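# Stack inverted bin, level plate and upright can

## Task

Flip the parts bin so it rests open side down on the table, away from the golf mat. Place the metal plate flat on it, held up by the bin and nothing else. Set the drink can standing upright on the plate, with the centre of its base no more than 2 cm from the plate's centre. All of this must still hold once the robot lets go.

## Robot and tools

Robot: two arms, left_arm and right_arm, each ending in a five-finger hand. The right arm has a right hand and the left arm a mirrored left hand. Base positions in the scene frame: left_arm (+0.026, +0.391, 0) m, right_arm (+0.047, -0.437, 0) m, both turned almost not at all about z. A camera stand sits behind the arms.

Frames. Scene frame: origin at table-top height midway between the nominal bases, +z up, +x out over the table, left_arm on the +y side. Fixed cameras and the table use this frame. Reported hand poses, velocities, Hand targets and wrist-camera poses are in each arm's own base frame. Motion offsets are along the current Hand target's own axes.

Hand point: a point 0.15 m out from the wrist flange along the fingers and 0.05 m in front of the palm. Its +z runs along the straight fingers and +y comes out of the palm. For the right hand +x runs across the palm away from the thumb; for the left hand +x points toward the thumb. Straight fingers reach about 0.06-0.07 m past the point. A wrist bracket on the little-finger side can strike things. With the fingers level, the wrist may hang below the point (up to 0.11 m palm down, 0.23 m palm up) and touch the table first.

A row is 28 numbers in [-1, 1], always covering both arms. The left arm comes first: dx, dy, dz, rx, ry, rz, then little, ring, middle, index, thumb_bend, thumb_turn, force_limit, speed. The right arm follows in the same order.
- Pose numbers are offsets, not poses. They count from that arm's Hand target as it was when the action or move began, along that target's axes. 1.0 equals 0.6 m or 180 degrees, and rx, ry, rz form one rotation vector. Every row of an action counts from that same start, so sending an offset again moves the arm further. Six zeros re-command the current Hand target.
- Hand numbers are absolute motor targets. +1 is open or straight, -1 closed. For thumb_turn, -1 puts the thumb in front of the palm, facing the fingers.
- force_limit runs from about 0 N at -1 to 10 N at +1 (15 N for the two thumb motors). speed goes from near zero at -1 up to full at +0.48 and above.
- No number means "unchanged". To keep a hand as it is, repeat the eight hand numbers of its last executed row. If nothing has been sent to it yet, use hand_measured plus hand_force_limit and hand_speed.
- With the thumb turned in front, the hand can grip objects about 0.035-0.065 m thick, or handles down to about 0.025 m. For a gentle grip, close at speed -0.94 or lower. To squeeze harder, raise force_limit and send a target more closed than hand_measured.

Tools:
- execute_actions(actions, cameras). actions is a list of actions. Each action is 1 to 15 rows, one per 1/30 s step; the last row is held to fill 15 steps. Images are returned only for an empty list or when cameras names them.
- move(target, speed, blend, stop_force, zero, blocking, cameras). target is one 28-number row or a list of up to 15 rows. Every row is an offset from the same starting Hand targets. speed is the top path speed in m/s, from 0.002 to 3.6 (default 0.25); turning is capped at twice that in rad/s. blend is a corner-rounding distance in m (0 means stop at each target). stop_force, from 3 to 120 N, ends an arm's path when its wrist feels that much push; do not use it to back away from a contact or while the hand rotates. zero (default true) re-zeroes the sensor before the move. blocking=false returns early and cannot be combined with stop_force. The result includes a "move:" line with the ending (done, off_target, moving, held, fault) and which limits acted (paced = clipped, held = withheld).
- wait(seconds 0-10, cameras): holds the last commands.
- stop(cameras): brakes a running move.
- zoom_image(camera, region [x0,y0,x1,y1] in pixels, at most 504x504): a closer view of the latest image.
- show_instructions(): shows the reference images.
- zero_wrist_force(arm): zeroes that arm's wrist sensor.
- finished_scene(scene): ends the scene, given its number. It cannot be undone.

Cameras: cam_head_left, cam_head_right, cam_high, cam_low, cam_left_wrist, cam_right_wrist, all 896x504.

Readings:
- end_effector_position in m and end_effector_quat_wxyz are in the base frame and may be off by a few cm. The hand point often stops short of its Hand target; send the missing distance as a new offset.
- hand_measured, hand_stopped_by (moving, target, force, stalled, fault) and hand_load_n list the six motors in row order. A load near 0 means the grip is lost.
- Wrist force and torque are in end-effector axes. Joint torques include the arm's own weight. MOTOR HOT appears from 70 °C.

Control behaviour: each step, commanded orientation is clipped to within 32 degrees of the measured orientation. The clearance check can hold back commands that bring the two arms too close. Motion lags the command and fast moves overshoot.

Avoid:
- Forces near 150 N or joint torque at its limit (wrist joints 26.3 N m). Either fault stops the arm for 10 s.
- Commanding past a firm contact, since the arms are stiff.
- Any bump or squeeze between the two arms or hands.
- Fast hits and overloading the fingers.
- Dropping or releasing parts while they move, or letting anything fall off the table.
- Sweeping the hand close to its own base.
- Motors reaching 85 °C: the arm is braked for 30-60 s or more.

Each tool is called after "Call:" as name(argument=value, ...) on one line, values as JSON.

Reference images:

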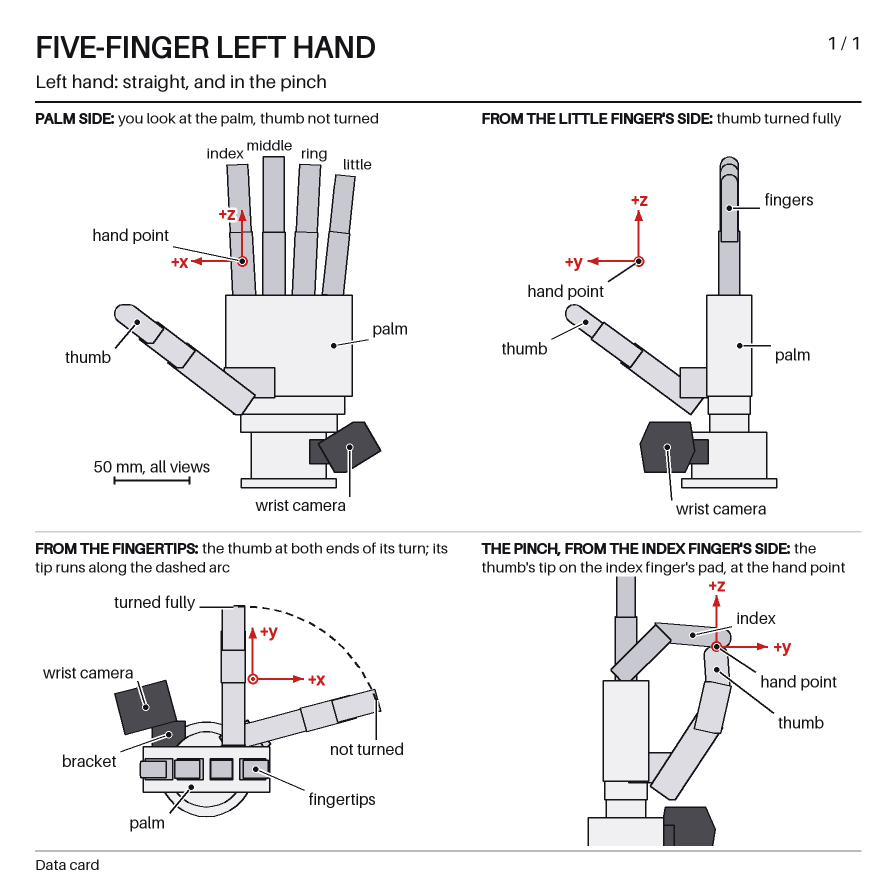

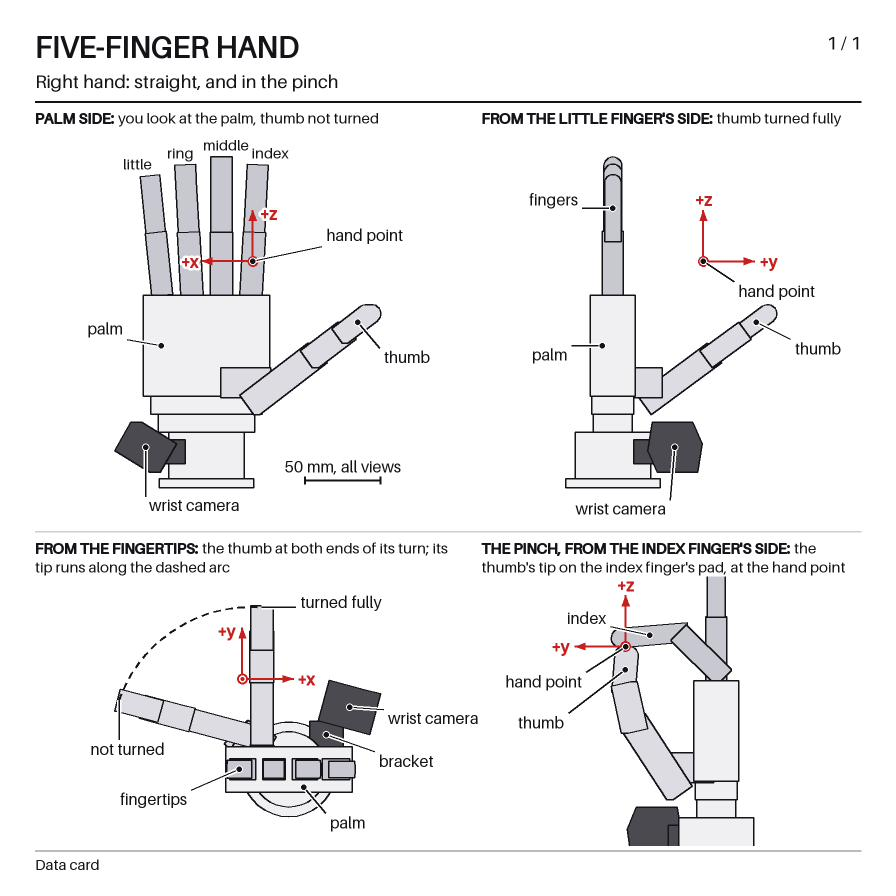

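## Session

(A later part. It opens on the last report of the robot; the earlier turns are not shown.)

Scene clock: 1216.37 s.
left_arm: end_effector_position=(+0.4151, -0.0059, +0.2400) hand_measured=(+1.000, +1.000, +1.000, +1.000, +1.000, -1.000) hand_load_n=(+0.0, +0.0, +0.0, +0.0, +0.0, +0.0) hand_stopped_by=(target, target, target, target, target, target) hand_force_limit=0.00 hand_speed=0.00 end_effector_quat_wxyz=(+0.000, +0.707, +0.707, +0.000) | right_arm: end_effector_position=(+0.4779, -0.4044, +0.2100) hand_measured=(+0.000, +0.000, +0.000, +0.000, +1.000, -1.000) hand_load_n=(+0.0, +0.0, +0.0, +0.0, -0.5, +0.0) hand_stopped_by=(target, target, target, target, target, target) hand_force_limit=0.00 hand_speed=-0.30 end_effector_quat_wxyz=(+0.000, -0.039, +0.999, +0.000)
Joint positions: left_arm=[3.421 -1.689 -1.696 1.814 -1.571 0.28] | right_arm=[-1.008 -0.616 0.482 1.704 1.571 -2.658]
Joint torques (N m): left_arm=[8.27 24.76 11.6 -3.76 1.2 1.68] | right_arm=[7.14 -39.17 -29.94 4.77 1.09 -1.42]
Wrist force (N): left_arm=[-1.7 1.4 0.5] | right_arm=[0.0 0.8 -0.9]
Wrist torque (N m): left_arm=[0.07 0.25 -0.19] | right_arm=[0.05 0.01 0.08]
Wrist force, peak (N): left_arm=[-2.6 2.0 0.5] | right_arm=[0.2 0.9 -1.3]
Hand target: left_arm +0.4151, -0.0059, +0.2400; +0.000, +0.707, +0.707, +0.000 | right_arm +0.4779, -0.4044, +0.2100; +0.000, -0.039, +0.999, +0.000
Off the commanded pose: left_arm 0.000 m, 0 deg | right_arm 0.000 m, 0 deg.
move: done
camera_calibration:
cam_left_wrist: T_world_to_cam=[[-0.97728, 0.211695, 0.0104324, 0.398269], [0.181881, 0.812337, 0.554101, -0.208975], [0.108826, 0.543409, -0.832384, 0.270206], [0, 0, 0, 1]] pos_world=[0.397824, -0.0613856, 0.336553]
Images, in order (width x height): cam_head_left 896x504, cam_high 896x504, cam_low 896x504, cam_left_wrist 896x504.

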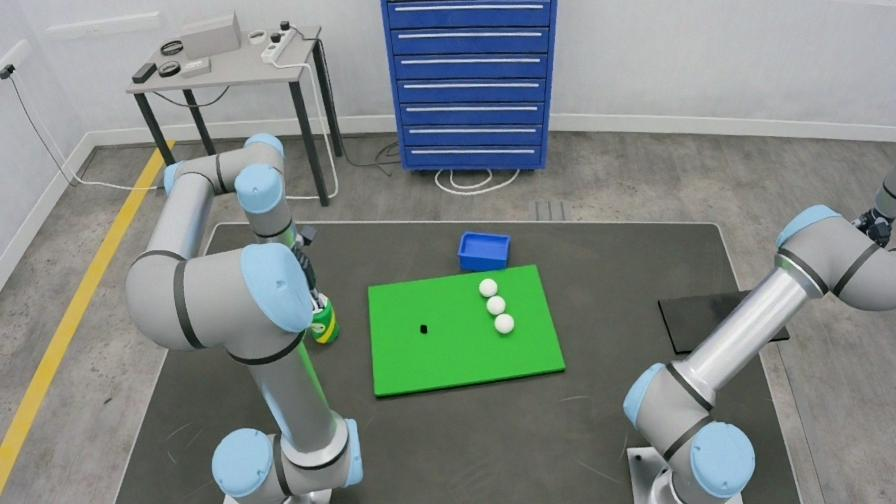

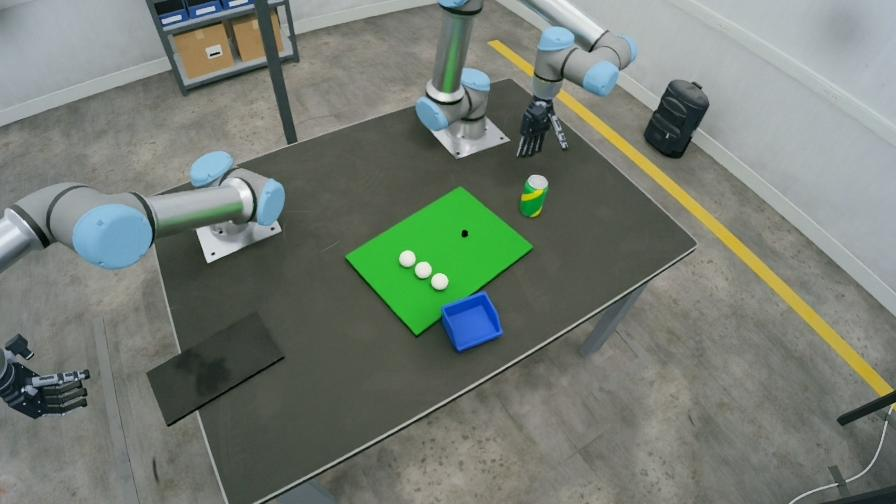

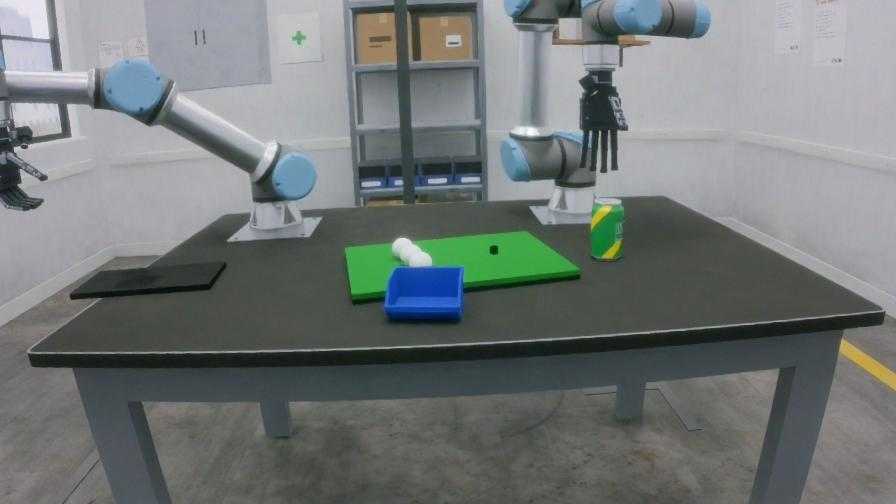

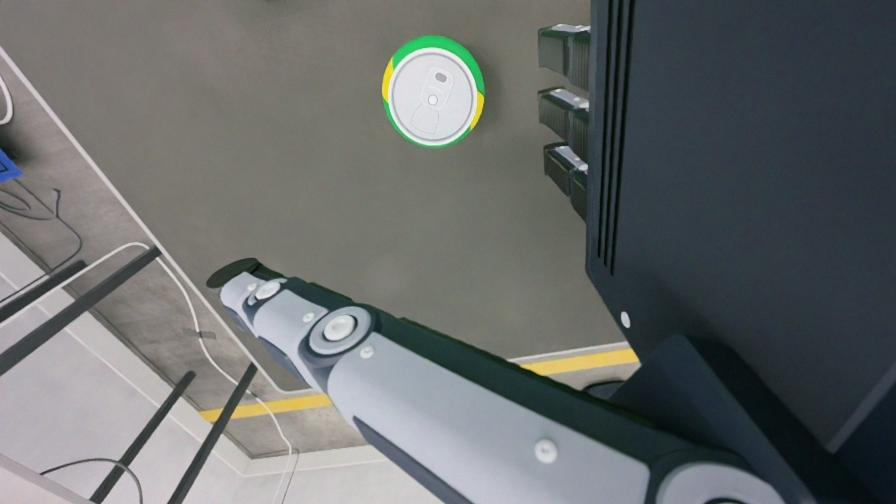

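Call:
move(target=[[-0.02,0.005,0.05,0,0,0,1,1,1,1,1,-1,0,0,0,0,0,0,0,0,0,0,0,0,1,-1,0,-0.3],[-0.02,0.005,0.175,0,0,0,1,1,1,1,1,-1,0,0,0,0,0,0,0,0,0,0,0,0,1,-1,0,-0.3]], speed=[0.1,0.06], stop_force=5, cameras=["cam_left_wrist","cam_low","cam_high"])

Call:
zoom_image(camera="cam_high", region=[480, 100, 600, 240])

Scene clock: 1232.43 s.
left_arm: end_effector_position=(+0.4181, -0.0179, +0.1350) hand_measured=(+1.000, +1.000, +1.000, +1.000, +1.000, -1.000) hand_load_n=(+0.0, +0.0, +0.0, +0.0, +0.0, +0.0) hand_stopped_by=(target, target, target, target, target, target) hand_force_limit=0.00 hand_speed=0.00 end_effector_quat_wxyz=(+0.000, +0.707, +0.707, +0.000) | right_arm: end_effector_position=(+0.4779, -0.4044, +0.2100) hand_measured=(+0.000, +0.000, +0.000, +0.000, +1.000, -1.000) hand_load_n=(+0.0, +0.0, +0.0, +0.0, +0.0, +0.0) hand_stopped_by=(target, target, target, target, target, target) hand_force_limit=0.00 hand_speed=-0.30 end_effector_quat_wxyz=(+0.000, -0.039, +0.999, +0.000)
Joint positions: left_arm=[3.384 -1.792 -1.861 2.082 -1.571 0.243] | right_arm=[-1.008 -0.616 0.482 1.704 1.571 -2.658]
Joint torques (N m): left_arm=[-6.56 14.97 6.56 -0.05 -0.27 -1.9] | right_arm=[5.59 -40.55 -29.75 4.55 1.05 -1.52]
Wrist force (N): left_arm=[-1.9 1.8 0.7] | right_arm=[0.2 0.7 -1.2]
Wrist torque (N m): left_arm=[0.11 0.30 -0.11] | right_arm=[0.06 -0.02 0.09]
Wrist force, peak (N): left_arm=[-2.0 2.0 0.6] | right_arm=[0.1 0.8 -1.3]
Hand target: left_arm +0.4181, -0.0179, +0.1350; +0.000, +0.707, +0.707, +0.000 | right_arm +0.4779, -0.4044, +0.2100; +0.000, -0.039, +0.999, +0.000
Off the commanded pose: left_arm 0.000 m, 0 deg | right_arm 0.000 m, 0 deg.
move: done
camera_calibration:
cam_left_wrist: T_world_to_cam=[[-0.977282, 0.211684, 0.0104502, 0.404833], [0.181872, 0.812293, 0.554169, -0.141608], [0.10882, 0.54348, -0.832338, 0.188997], [0, 0, 0, 1]] pos_world=[0.400824, -0.0733854, 0.231553]
Images, in order (width x height): cam_high 896x504, cam_low 896x504, cam_left_wrist 896x504.

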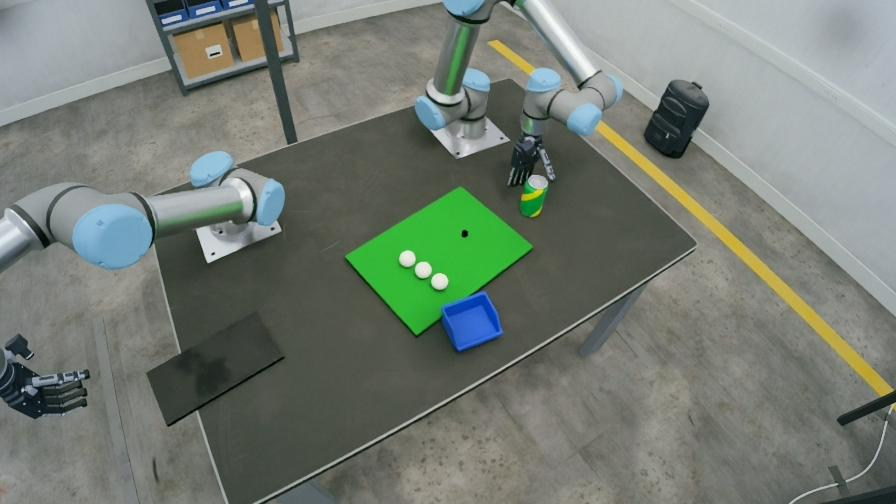

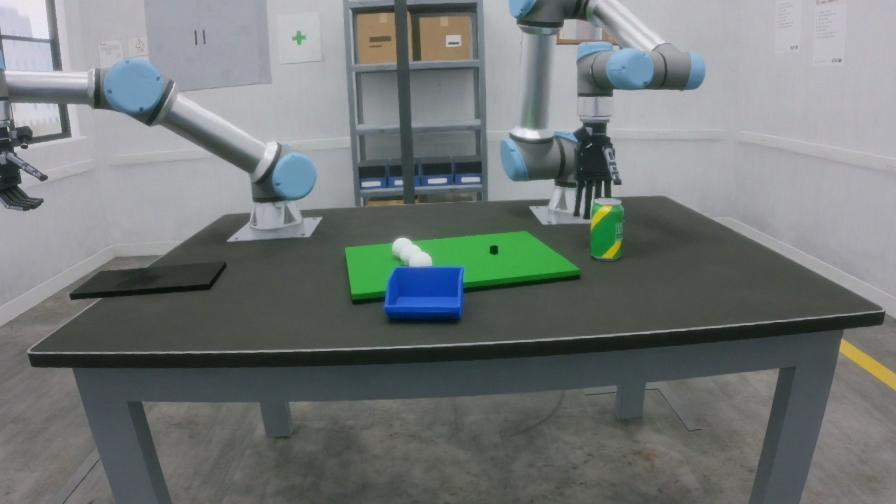

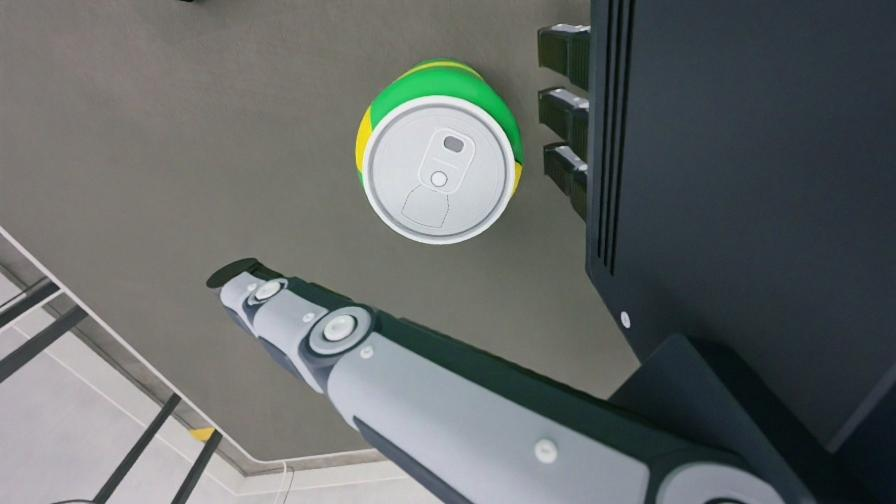

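Scaled by 3.600.

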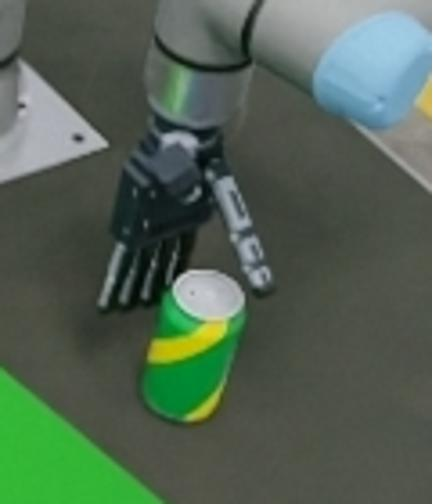

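Call:
move(target=[[-0.0083,0.0017,0.0,0,0,0,1,1,1,1,1,-1,0,0,0,0,0,0,0,0,0,0,0,0,1,-1,0,-0.3],[-0.0083,0.0017,0.0833,0,0,0,1,1,1,1,1,-1,0,0,0,0,0,0,0,0,0,0,0,0,1,-1,0,-0.3]], speed=[0.1,0.03], stop_force=4, cameras=["cam_left_wrist","cam_low","cam_high"])

Call:
zoom_image(camera="cam_high", region=[480, 100, 600, 240])

Call:
zoom_image(camera="cam_low", region=[540, 120, 680, 290])

Scene clock: 1248.83 s.
left_arm: end_effector_position=(+0.4191, -0.0229, +0.0850) hand_measured=(+1.000, +1.000, +1.000, +1.000, +1.000, -1.000) hand_load_n=(+0.0, +0.0, +0.0, +0.0, +0.0, +0.0) hand_stopped_by=(target, target, target, target, target, target) hand_force_limit=0.00 hand_speed=0.00 end_effector_quat_wxyz=(+0.000, +0.707, +0.707, +0.000) | right_arm: end_effector_position=(+0.4779, -0.4044, +0.2100) hand_measured=(+0.000, +0.000, +0.000, +0.000, +1.000, -1.000) hand_load_n=(+0.0, +0.0, -0.5, +0.0, +0.0, +0.0) hand_stopped_by=(target, target, target, target, target, target) hand_force_limit=0.00 hand_speed=-0.30 end_effector_quat_wxyz=(+0.000, -0.039, +0.999, +0.000)
Joint positions: left_arm=[3.369 -1.864 -1.918 2.211 -1.571 0.228] | right_arm=[-1.008 -0.616 0.482 1.704 1.571 -2.658]
Joint torques (N m): left_arm=[-7.56 16.48 5.92 -0.04 -1.38 -1.89] | right_arm=[5.05 -40.1 -29.31 4.77 1.18 -1.58]
Wrist force (N): left_arm=[-1.7 2.0 0.5] | right_arm=[0.0 0.7 -1.1]
Wrist torque (N m): left_arm=[0.17 0.25 -0.10] | right_arm=[0.05 0.01 0.07]
Wrist force, peak (N): left_arm=[-2.2 1.9 0.6] | right_arm=[0.1 0.9 -1.2]
Hand target: left_arm +0.4191, -0.0229, +0.0850; +0.000, +0.707, +0.707, +0.000 | right_arm +0.4779, -0.4044, +0.2100; +0.000, -0.039, +0.999, +0.000
Off the commanded pose: left_arm 0.000 m, 0 deg | right_arm 0.000 m, 0 deg.
move: done
camera_calibration:
cam_left_wrist: T_world_to_cam=[[-0.977282, 0.211684, 0.0104502, 0.407391], [0.181872, 0.812293, 0.554169, -0.11002], [0.10882, 0.54348, -0.832338, 0.149988], [0, 0, 0, 1]] pos_world=[0.401824, -0.0783854, 0.181553]
Images, in order (width x height): cam_high 896x504, cam_low 896x504, cam_left_wrist 896x504.

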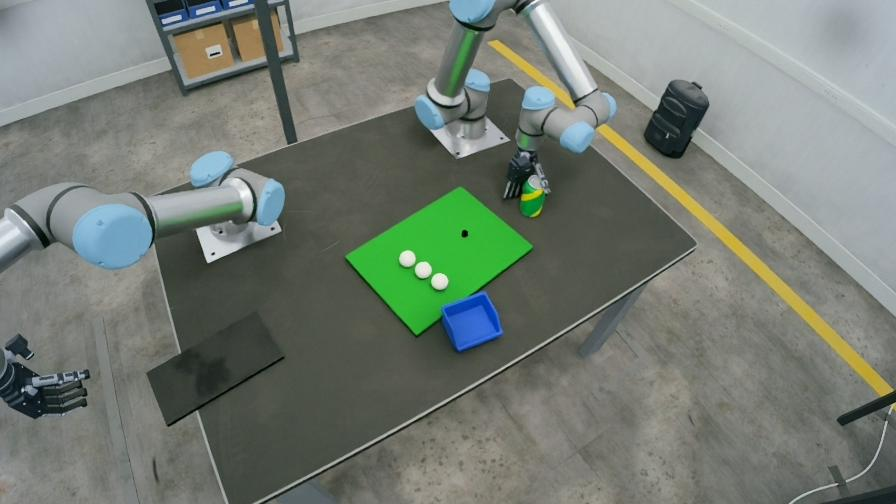

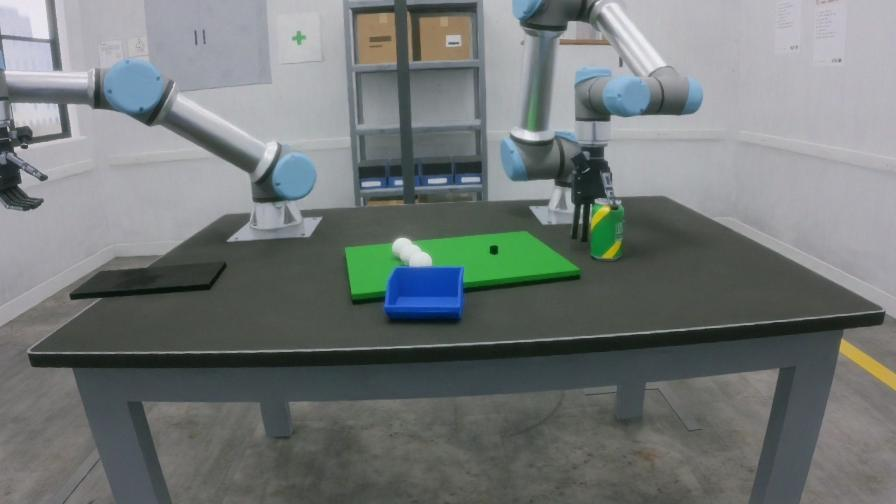

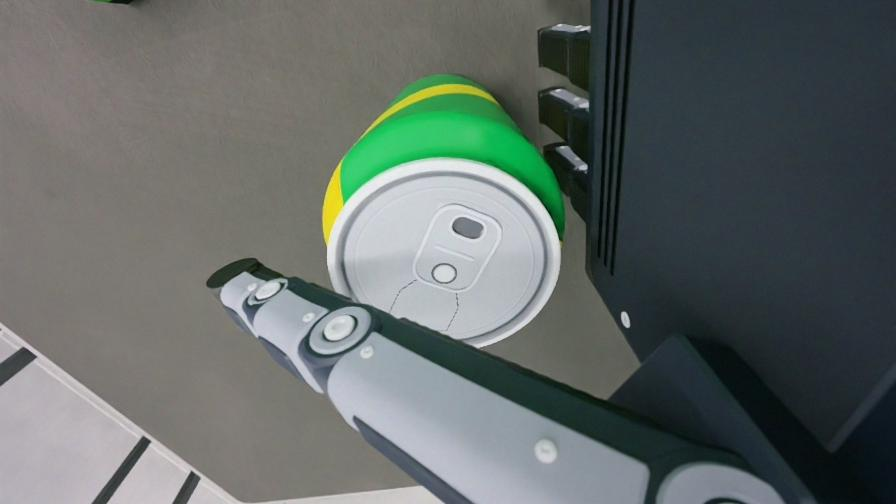

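Scaled by 3.600.

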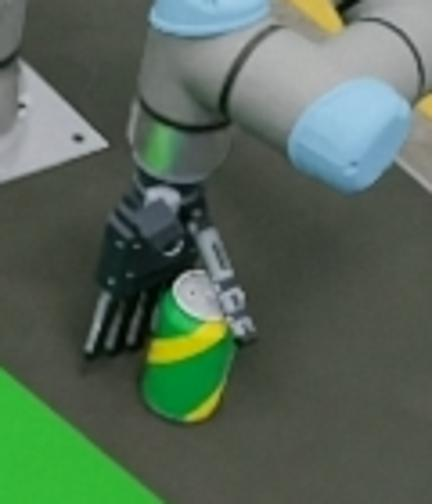

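Scaled by 2.965.

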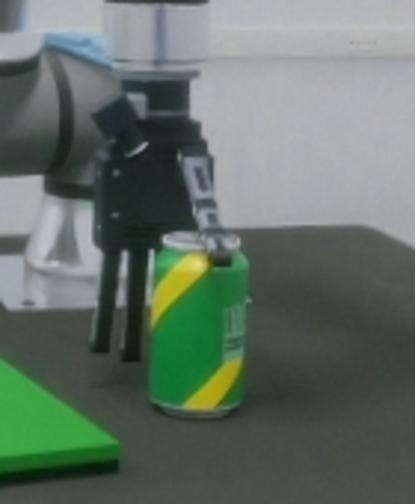

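Call:
move(target=[[-0.0083,0.0,0.0,0,0,0,1,1,1,1,1,-1,0,0,0,0,0,0,0,0,0,0,0,0,1,-1,0,-0.3],[-0.0083,0.0,0.01,0,0,0,1,1,1,1,1,-1,0,0,0,0,0,0,0,0,0,0,0,0,1,-1,0,-0.3]], speed=[0.05,0.02], stop_force=4, cameras=[])

Scene clock: 1261.27 s.
left_arm: end_effector_position=(+0.4191, -0.0279, +0.0790) hand_measured=(+1.000, +1.000, +1.000, +1.000, +1.000, -1.000) hand_load_n=(+0.0, +0.0, +0.0, +0.0, +0.0, +0.0) hand_stopped_by=(target, target, target, target, target, target) hand_force_limit=0.00 hand_speed=0.00 end_effector_quat_wxyz=(+0.000, +0.707, +0.707, +0.000) | right_arm: end_effector_position=(+0.4779, -0.4044, +0.2100) hand_measured=(+0.000, +0.000, +0.000, +0.000, +1.000, -1.000) hand_load_n=(+0.0, +0.0, +0.0, +0.0, -0.5, +0.0) hand_stopped_by=(target, target, target, target, target, target) hand_force_limit=0.00 hand_speed=-0.30 end_effector_quat_wxyz=(+0.000, -0.039, +0.999, +0.000)
Joint positions: left_arm=[3.355 -1.874 -1.922 2.226 -1.571 0.213] | right_arm=[-1.008 -0.616 0.482 1.704 1.571 -2.658]
Joint torques (N m): left_arm=[-7.03 16.03 4.41 -0.15 0.49 -1.89] | right_arm=[6.54 -40.87 -29.64 4.69 1.15 -1.55]
Wrist force (N): left_arm=[-2.0 2.0 0.0] | right_arm=[0.0 0.8 -1.0]
Wrist torque (N m): left_arm=[0.10 0.29 -0.10] | right_arm=[0.06 0.01 0.07]
Wrist force, peak (N): left_arm=[-1.9 2.3 -0.7] | right_arm=[0.2 0.9 -1.2]
Hand target: left_arm +0.4191, -0.0279, +0.0790; +0.000, +0.707, +0.707, +0.000 | right_arm +0.4779, -0.4044, +0.2100; +0.000, -0.039, +0.999, +0.000
Off the commanded pose: left_arm 0.000 m, 0 deg | right_arm 0.000 m, 0 deg.
move: done
No camera images: "cameras" was empty.

Call:
move(target=[0,0.0183,0,0,0,0,1,1,1,1,1,-1,0,0,0,0,0,0,0,0,0,0,0,0,1,-1,0,-0.3], speed=0.02, cameras=[])

Call:
move(target=[0,0,0,0,0,0,1,1,1,1,-1,-1,0.1,-0.8,0,0,0,0,0,0,0,0,0,0,1,-1,0,-0.3], cameras=["cam_left_wrist","cam_low","cam_high"])

Call:
zoom_image(camera="cam_high", region=[480, 100, 600, 240])

Call:
zoom_image(camera="cam_low", region=[540, 120, 680, 290])

Scene clock: 1274.93 s.
left_arm: end_effector_position=(+0.4301, -0.0279, +0.0790) hand_measured=(+1.000, +1.000, +1.000, +1.000, +1.000, -1.000) hand_load_n=(+0.0, +0.0, +0.0, +0.0, +0.0, +0.0) hand_stopped_by=(target, target, target, target, target, target) hand_force_limit=0.00 hand_speed=0.00 end_effector_quat_wxyz=(+0.000, +0.707, +0.707, +0.000) | right_arm: end_effector_position=(+0.4779, -0.4044, +0.2100) hand_measured=(+0.000, +0.000, +0.000, +0.000, +1.000, -1.000) hand_load_n=(+0.0, +0.0, +0.0, +0.0, +0.0, +0.0) hand_stopped_by=(target, target, target, target, target, target) hand_force_limit=0.00 hand_speed=-0.30 end_effector_quat_wxyz=(+0.000, -0.039, +0.999, +0.000)
Joint positions: left_arm=[3.348 -1.897 -1.889 2.216 -1.571 0.207] | right_arm=[-1.008 -0.616 0.482 1.704 1.571 -2.658]
Joint torques (N m): left_arm=[-7.13 17.54 19.93 -5.16 0.65 -1.9] | right_arm=[6.12 -40.32 -29.28 4.67 1.38 -1.47]
Wrist force (N): left_arm=[-1.8 0.8 0.7] | right_arm=[0.0 0.7 -1.0]
Wrist torque (N m): left_arm=[0.07 0.25 -0.08] | right_arm=[0.05 0.01 0.08]
Wrist force, peak (N): left_arm=[-1.9 2.4 -0.7] | right_arm=[0.1 0.8 -1.3]
Hand target: left_arm +0.4301, -0.0279, +0.0790; +0.000, +0.707, +0.707, +0.000 | right_arm +0.4779, -0.4044, +0.2100; +0.000, -0.039, +0.999, +0.000
Off the commanded pose: left_arm 0.000 m, 0 deg | right_arm 0.000 m, 0 deg.
move: done
No camera images: "cameras" was empty.

Scene clock: 1275.70 s.
left_arm: end_effector_position=(+0.4301, -0.0279, +0.0790) hand_measured=(+1.000, +1.000, +1.000, +1.000, +0.864, -1.000) hand_load_n=(+0.0, +0.0, +0.0, +0.0, +8.5, +0.0) hand_stopped_by=(target, target, target, target, force, target) hand_force_limit=0.10 hand_speed=-0.80 end_effector_quat_wxyz=(+0.000, +0.707, +0.707, +0.000) | right_arm: end_effector_position=(+0.4779, -0.4044, +0.2100) hand_measured=(+0.000, +0.000, +0.000, +0.000, +1.000, -1.000) hand_load_n=(+0.5, +0.0, +0.0, +0.0, +0.0, +0.0) hand_stopped_by=(target, target, target, target, target, target) hand_force_limit=0.00 hand_speed=-0.30 end_effector_quat_wxyz=(+0.000, -0.039, +0.999, +0.000)
Joint positions: left_arm=[3.348 -1.897 -1.889 2.216 -1.571 0.207] | right_arm=[-1.008 -0.616 0.482 1.704 1.571 -2.658]
Joint torques (N m): left_arm=[-8.28 17.04 15.06 -5.02 -1.05 -1.91] | right_arm=[6.44 -40.7 -29.64 4.74 1.07 -1.54]
Wrist force (N): left_arm=[-1.9 3.6 -5.8] | right_arm=[0.0 0.7 -1.1]
Wrist torque (N m): left_arm=[0.21 0.25 -0.13] | right_arm=[0.05 0.00 0.07]
Wrist force, peak (N): left_arm=[-1.8 4.1 -6.0] | right_arm=[0.1 1.0 -1.1]
Hand target: left_arm +0.4301, -0.0279, +0.0790; +0.000, +0.707, +0.707, +0.000 | right_arm +0.4779, -0.4044, +0.2100; +0.000, -0.039, +0.999, +0.000
Off the commanded pose: left_arm 0.000 m, 0 deg | right_arm 0.000 m, 0 deg.
move: done
camera_calibration:
cam_left_wrist: T_world_to_cam=[[-0.977273, 0.21173, 0.0103392, 0.419282], [0.181857, 0.812332, 0.554116, -0.104615], [0.108924, 0.543404, -0.832375, 0.146472], [0, 0, 0, 1]] pos_world=[0.412824, -0.0833856, 0.175553]
Images, in order (width x height): cam_high 896x504, cam_low 896x504, cam_left_wrist 896x504.

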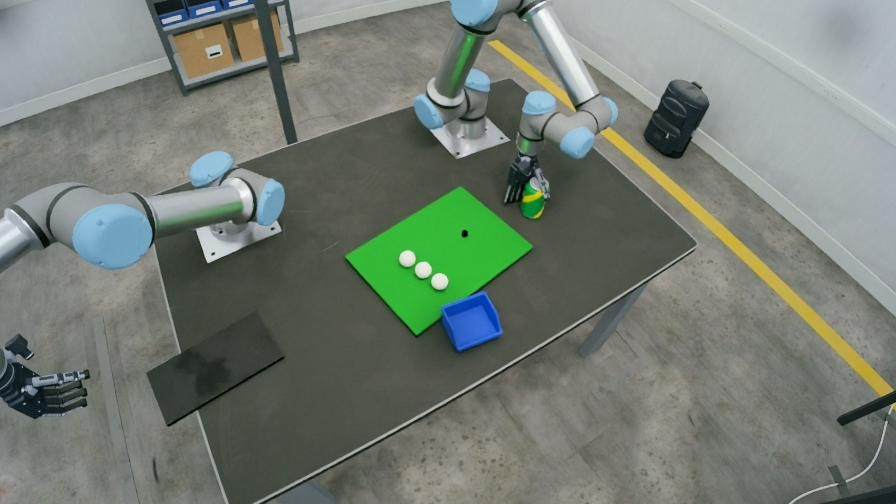

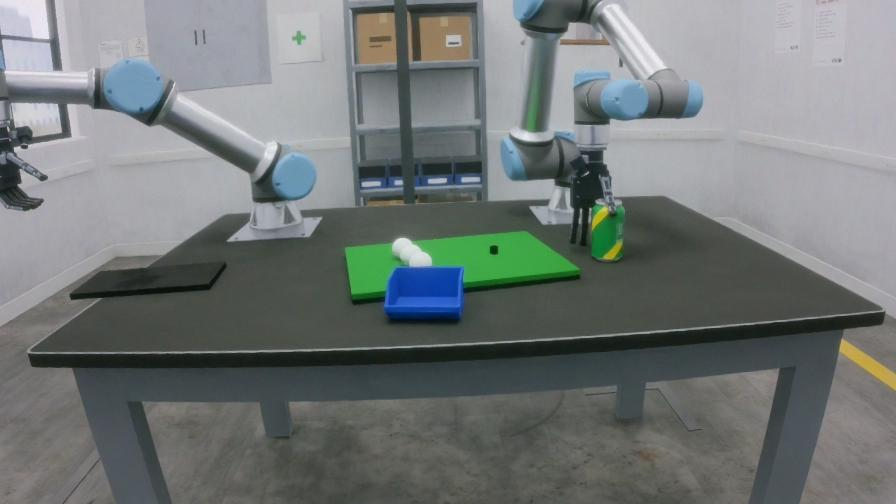

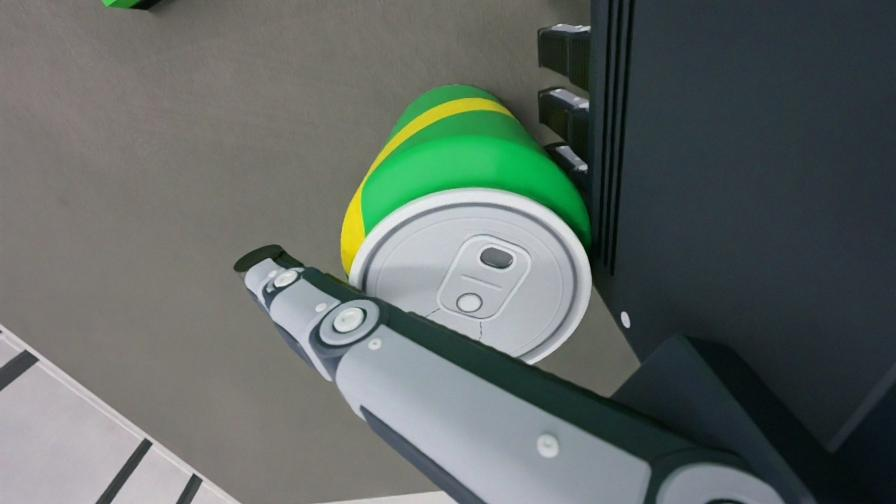

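Scaled by 3.600.

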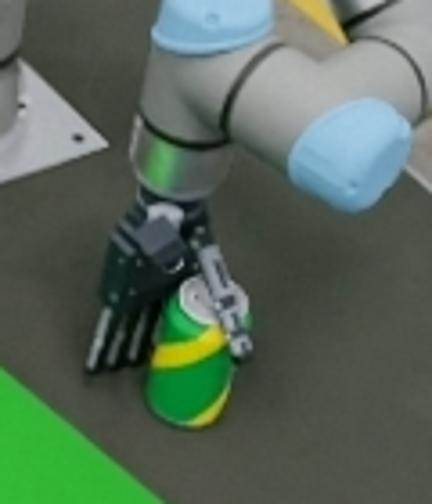

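Scaled by 2.965.

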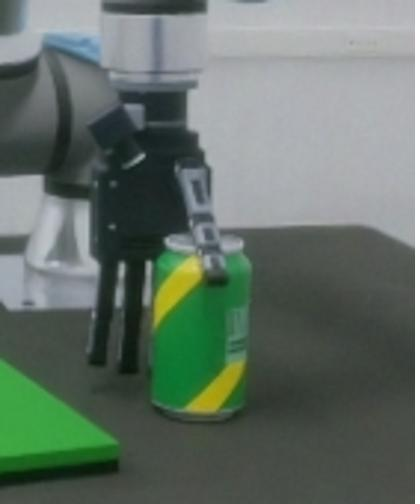

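Call:
move(target=[0,0,-0.04,0,0,0,1,1,1,1,-1,-1,0.1,-0.8,0,0,0,0,0,0,0,0,0,0,1,-1,0,-0.3], speed=0.03, cameras=["cam_left_wrist","cam_low","cam_high"])

Call:
zoom_image(camera="cam_high", region=[480, 100, 600, 240])

Call:
zoom_image(camera="cam_low", region=[540, 120, 680, 290])

Scene clock: 1292.87 s.
left_arm: end_effector_position=(+0.4301, -0.0279, +0.1030) hand_measured=(+1.000, +1.000, +1.000, +1.000, +0.862, -1.000) hand_load_n=(+0.0, +0.0, +0.0, +0.0, +0.0, +0.0) hand_stopped_by=(target, target, target, target, force, target) hand_force_limit=0.10 hand_speed=-0.80 end_effector_quat_wxyz=(+0.000, +0.707, +0.707, +0.000) | right_arm: end_effector_position=(+0.4779, -0.4044, +0.2100) hand_measured=(+0.000, +0.000, +0.000, +0.000, +1.000, -1.000) hand_load_n=(+0.0, +0.0, +0.0, +0.5, +0.0, +0.0) hand_stopped_by=(target, target, target, target, target, target) hand_force_limit=0.00 hand_speed=-0.30 end_effector_quat_wxyz=(+0.000, -0.039, +0.999, +0.000)
Joint positions: left_arm=[3.348 -1.863 -1.862 2.155 -1.571 0.207] | right_arm=[-1.008 -0.616 0.482 1.704 1.571 -2.658]
Joint torques (N m): left_arm=[-6.14 29.35 20.62 -5.26 -1.37 -1.66] | right_arm=[5.43 -41.15 -29.04 4.38 0.99 -1.61]
Wrist force (N): left_arm=[-1.7 1.6 0.5] | right_arm=[0.2 0.7 -1.2]
Wrist torque (N m): left_arm=[0.11 0.24 -0.08] | right_arm=[0.06 -0.01 0.09]
Wrist force, peak (N): left_arm=[-1.7 3.6 -6.2] | right_arm=[0.0 0.9 -1.2]
Hand target: left_arm +0.4301, -0.0279, +0.1030; +0.000, +0.707, +0.707, +0.000 | right_arm +0.4779, -0.4044, +0.2100; +0.000, -0.039, +0.999, +0.000
Off the commanded pose: left_arm 0.000 m, 0 deg | right_arm 0.000 m, 0 deg.
move: done
camera_calibration:
cam_left_wrist: T_world_to_cam=[[-0.977282, 0.211684, 0.0104502, 0.419012], [0.181872, 0.812293, 0.554169, -0.117934], [0.10882, 0.54348, -0.832338, 0.166491], [0, 0, 0, 1]] pos_world=[0.412824, -0.0833854, 0.199553]
Images, in order (width x height): cam_high 896x504, cam_low 896x504, cam_left_wrist 896x504.

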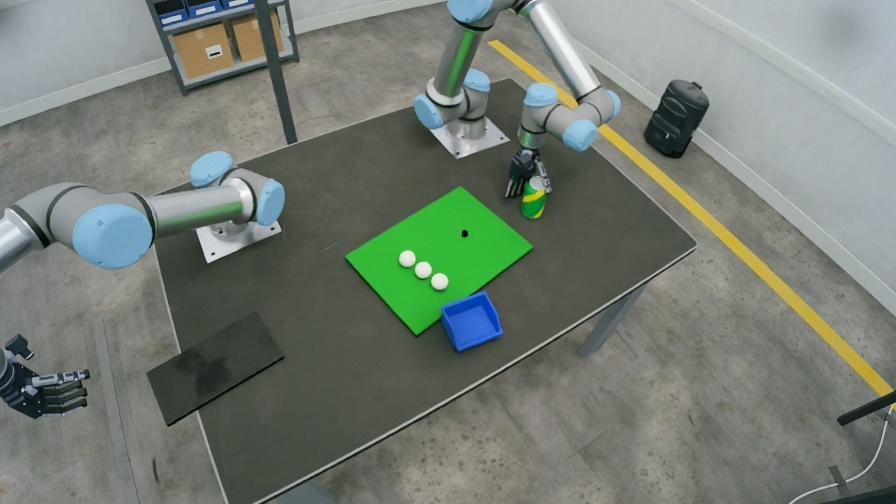

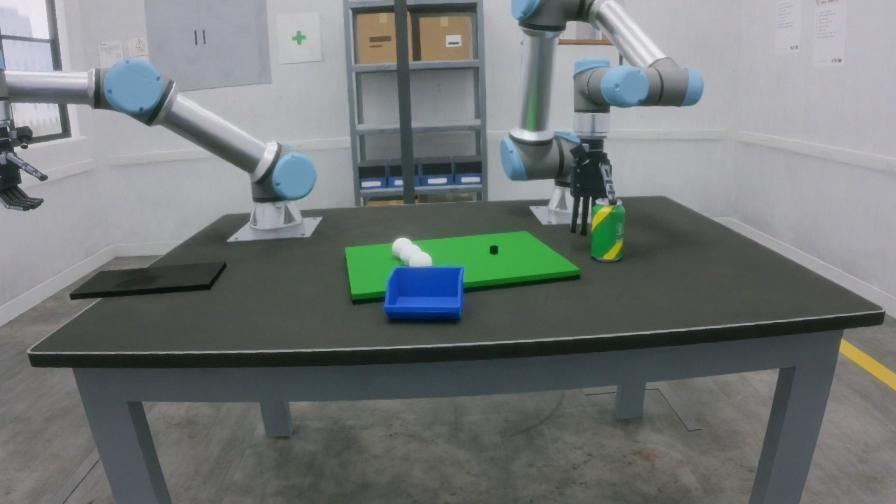

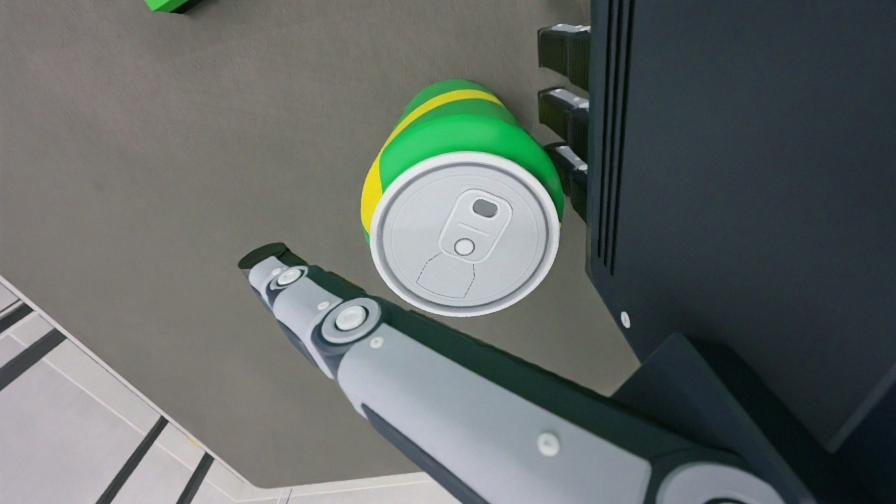

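Scaled by 3.600.

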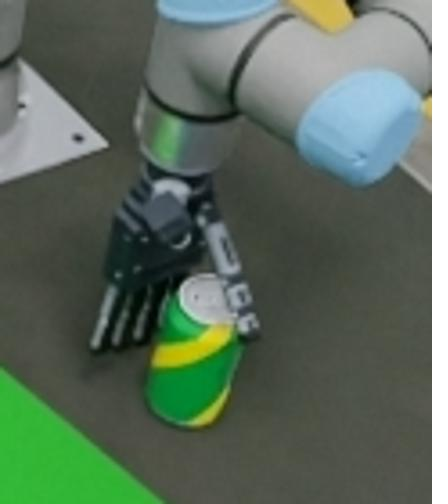

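Scaled by 2.965.

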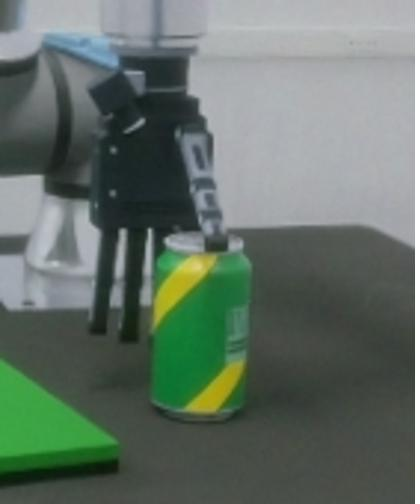

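Call:
move(target=[[0,0,-0.04,0,0,0,1,1,1,1,1,-1,0,0,0,0,0,0,0,0,0,0,0,0,1,-1,0,-0.3],[0,-0.004,-0.041,0,0,0,1,1,1,1,1,1,0,0,0,0,0,0,0,0,0,0,0,0,1,-1,0,-0.3],[0,-0.004,0.035,0,0,0,1,1,1,1,1,1,0,0,0,0,0,0,0,0,0,0,0,0,1,-1,0,-0.3],[0,0.365,0.035,0,0,0,1,1,1,1,1,1,0,0,0,0,0,0,0,0,0,0,0,0,1,-1,0,-0.3]], speed=[0.08,0.1,0.08,0.06], cameras=["cam_left_wrist","cam_low","cam_high","cam_head_left"])

Scene clock: 1354.53 s.
left_arm: end_effector_position=(+0.6491, -0.0279, +0.0820) hand_measured=(+1.000, +1.000, +1.000, +1.000, +1.000, +1.000) hand_load_n=(+0.0, +0.0, +0.0, +0.0, -0.5, +0.0) hand_stopped_by=(target, target, target, target, target, target) hand_force_limit=0.00 hand_speed=0.00 end_effector_quat_wxyz=(+0.000, +0.707, +0.707, +0.000) | right_arm: end_effector_position=(+0.4779, -0.4044, +0.2100) hand_measured=(+0.000, +0.000, +0.000, +0.000, +1.000, -1.000) hand_load_n=(+0.0, +0.0, +0.0, +0.0, +0.0, +0.0) hand_stopped_by=(target, target, target, target, target, target) hand_force_limit=0.00 hand_speed=-0.30 end_effector_quat_wxyz=(+0.000, -0.039, +0.999, +0.000)
Joint positions: left_arm=[3.269 -2.371 -1.098 1.899 -1.571 0.128] | right_arm=[-1.008 -0.616 0.482 1.704 1.571 -2.658]
Joint torques (N m): left_arm=[-6.48 36.15 22.64 -5.09 -1.54 -2] | right_arm=[5.32 -42.44 -30.24 4.5 1.19 -1.41]
Wrist force (N): left_arm=[-1.6 0.5 0.3] | right_arm=[0.0 0.7 -1.1]
Wrist torque (N m): left_arm=[0.02 0.23 -0.07] | right_arm=[0.05 0.00 0.08]
Wrist force, peak (N): left_arm=[-2.0 1.6 1.4] | right_arm=[0.0 0.9 -1.3]
Hand target: left_arm +0.6491, -0.0279, +0.0820; +0.000, +0.707, +0.707, +0.000 | right_arm +0.4779, -0.4044, +0.2100; +0.000, -0.039, +0.999, +0.000
Off the commanded pose: left_arm 0.000 m, 0 deg | right_arm 0.000 m, 0 deg.
move: done
camera_calibration:
cam_left_wrist: T_world_to_cam=[[-0.97728, 0.211695, 0.0104324, 0.633259], [0.181881, 0.812337, 0.554101, -0.146116], [0.108826, 0.543409, -0.832384, 0.125179], [0, 0, 0, 1]] pos_world=[0.631824, -0.0833856, 0.178553]
Images, in order (width x height): cam_head_left 896x504, cam_high 896x504, cam_low 896x504, cam_left_wrist 896x504.

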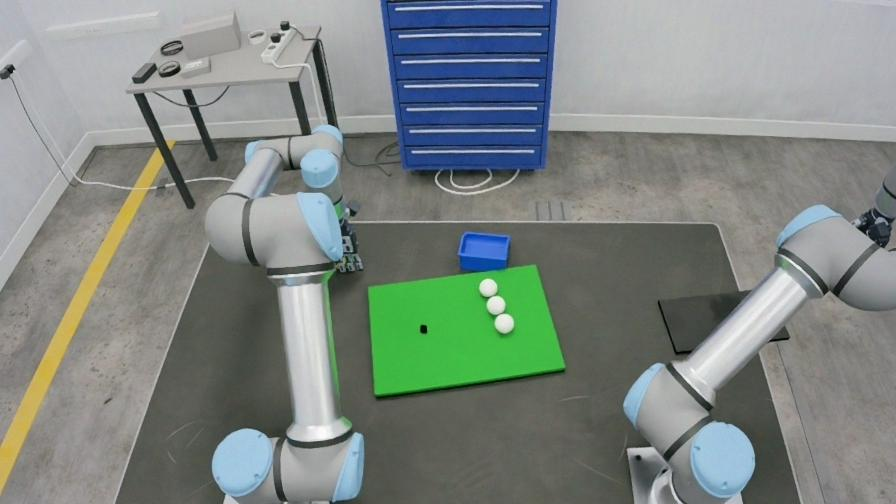

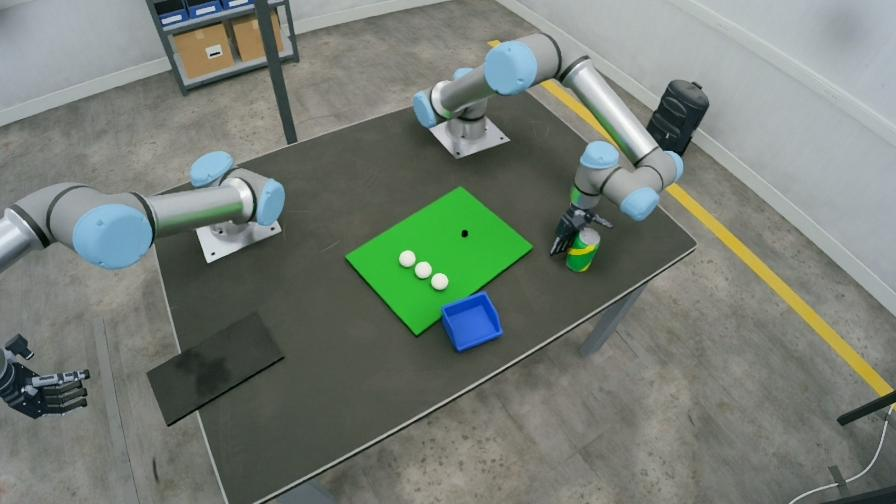

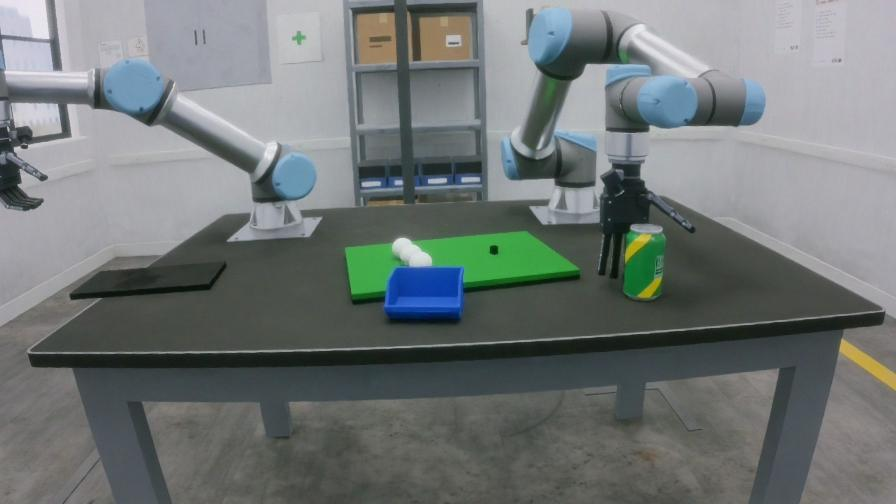

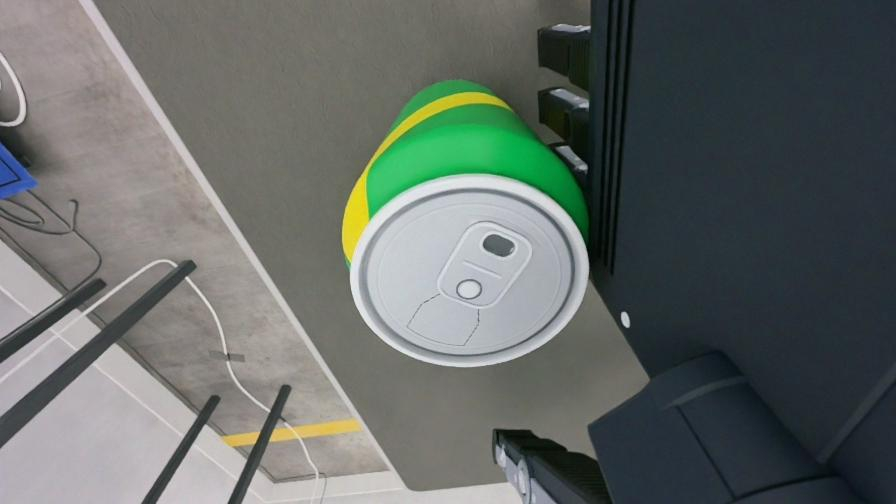

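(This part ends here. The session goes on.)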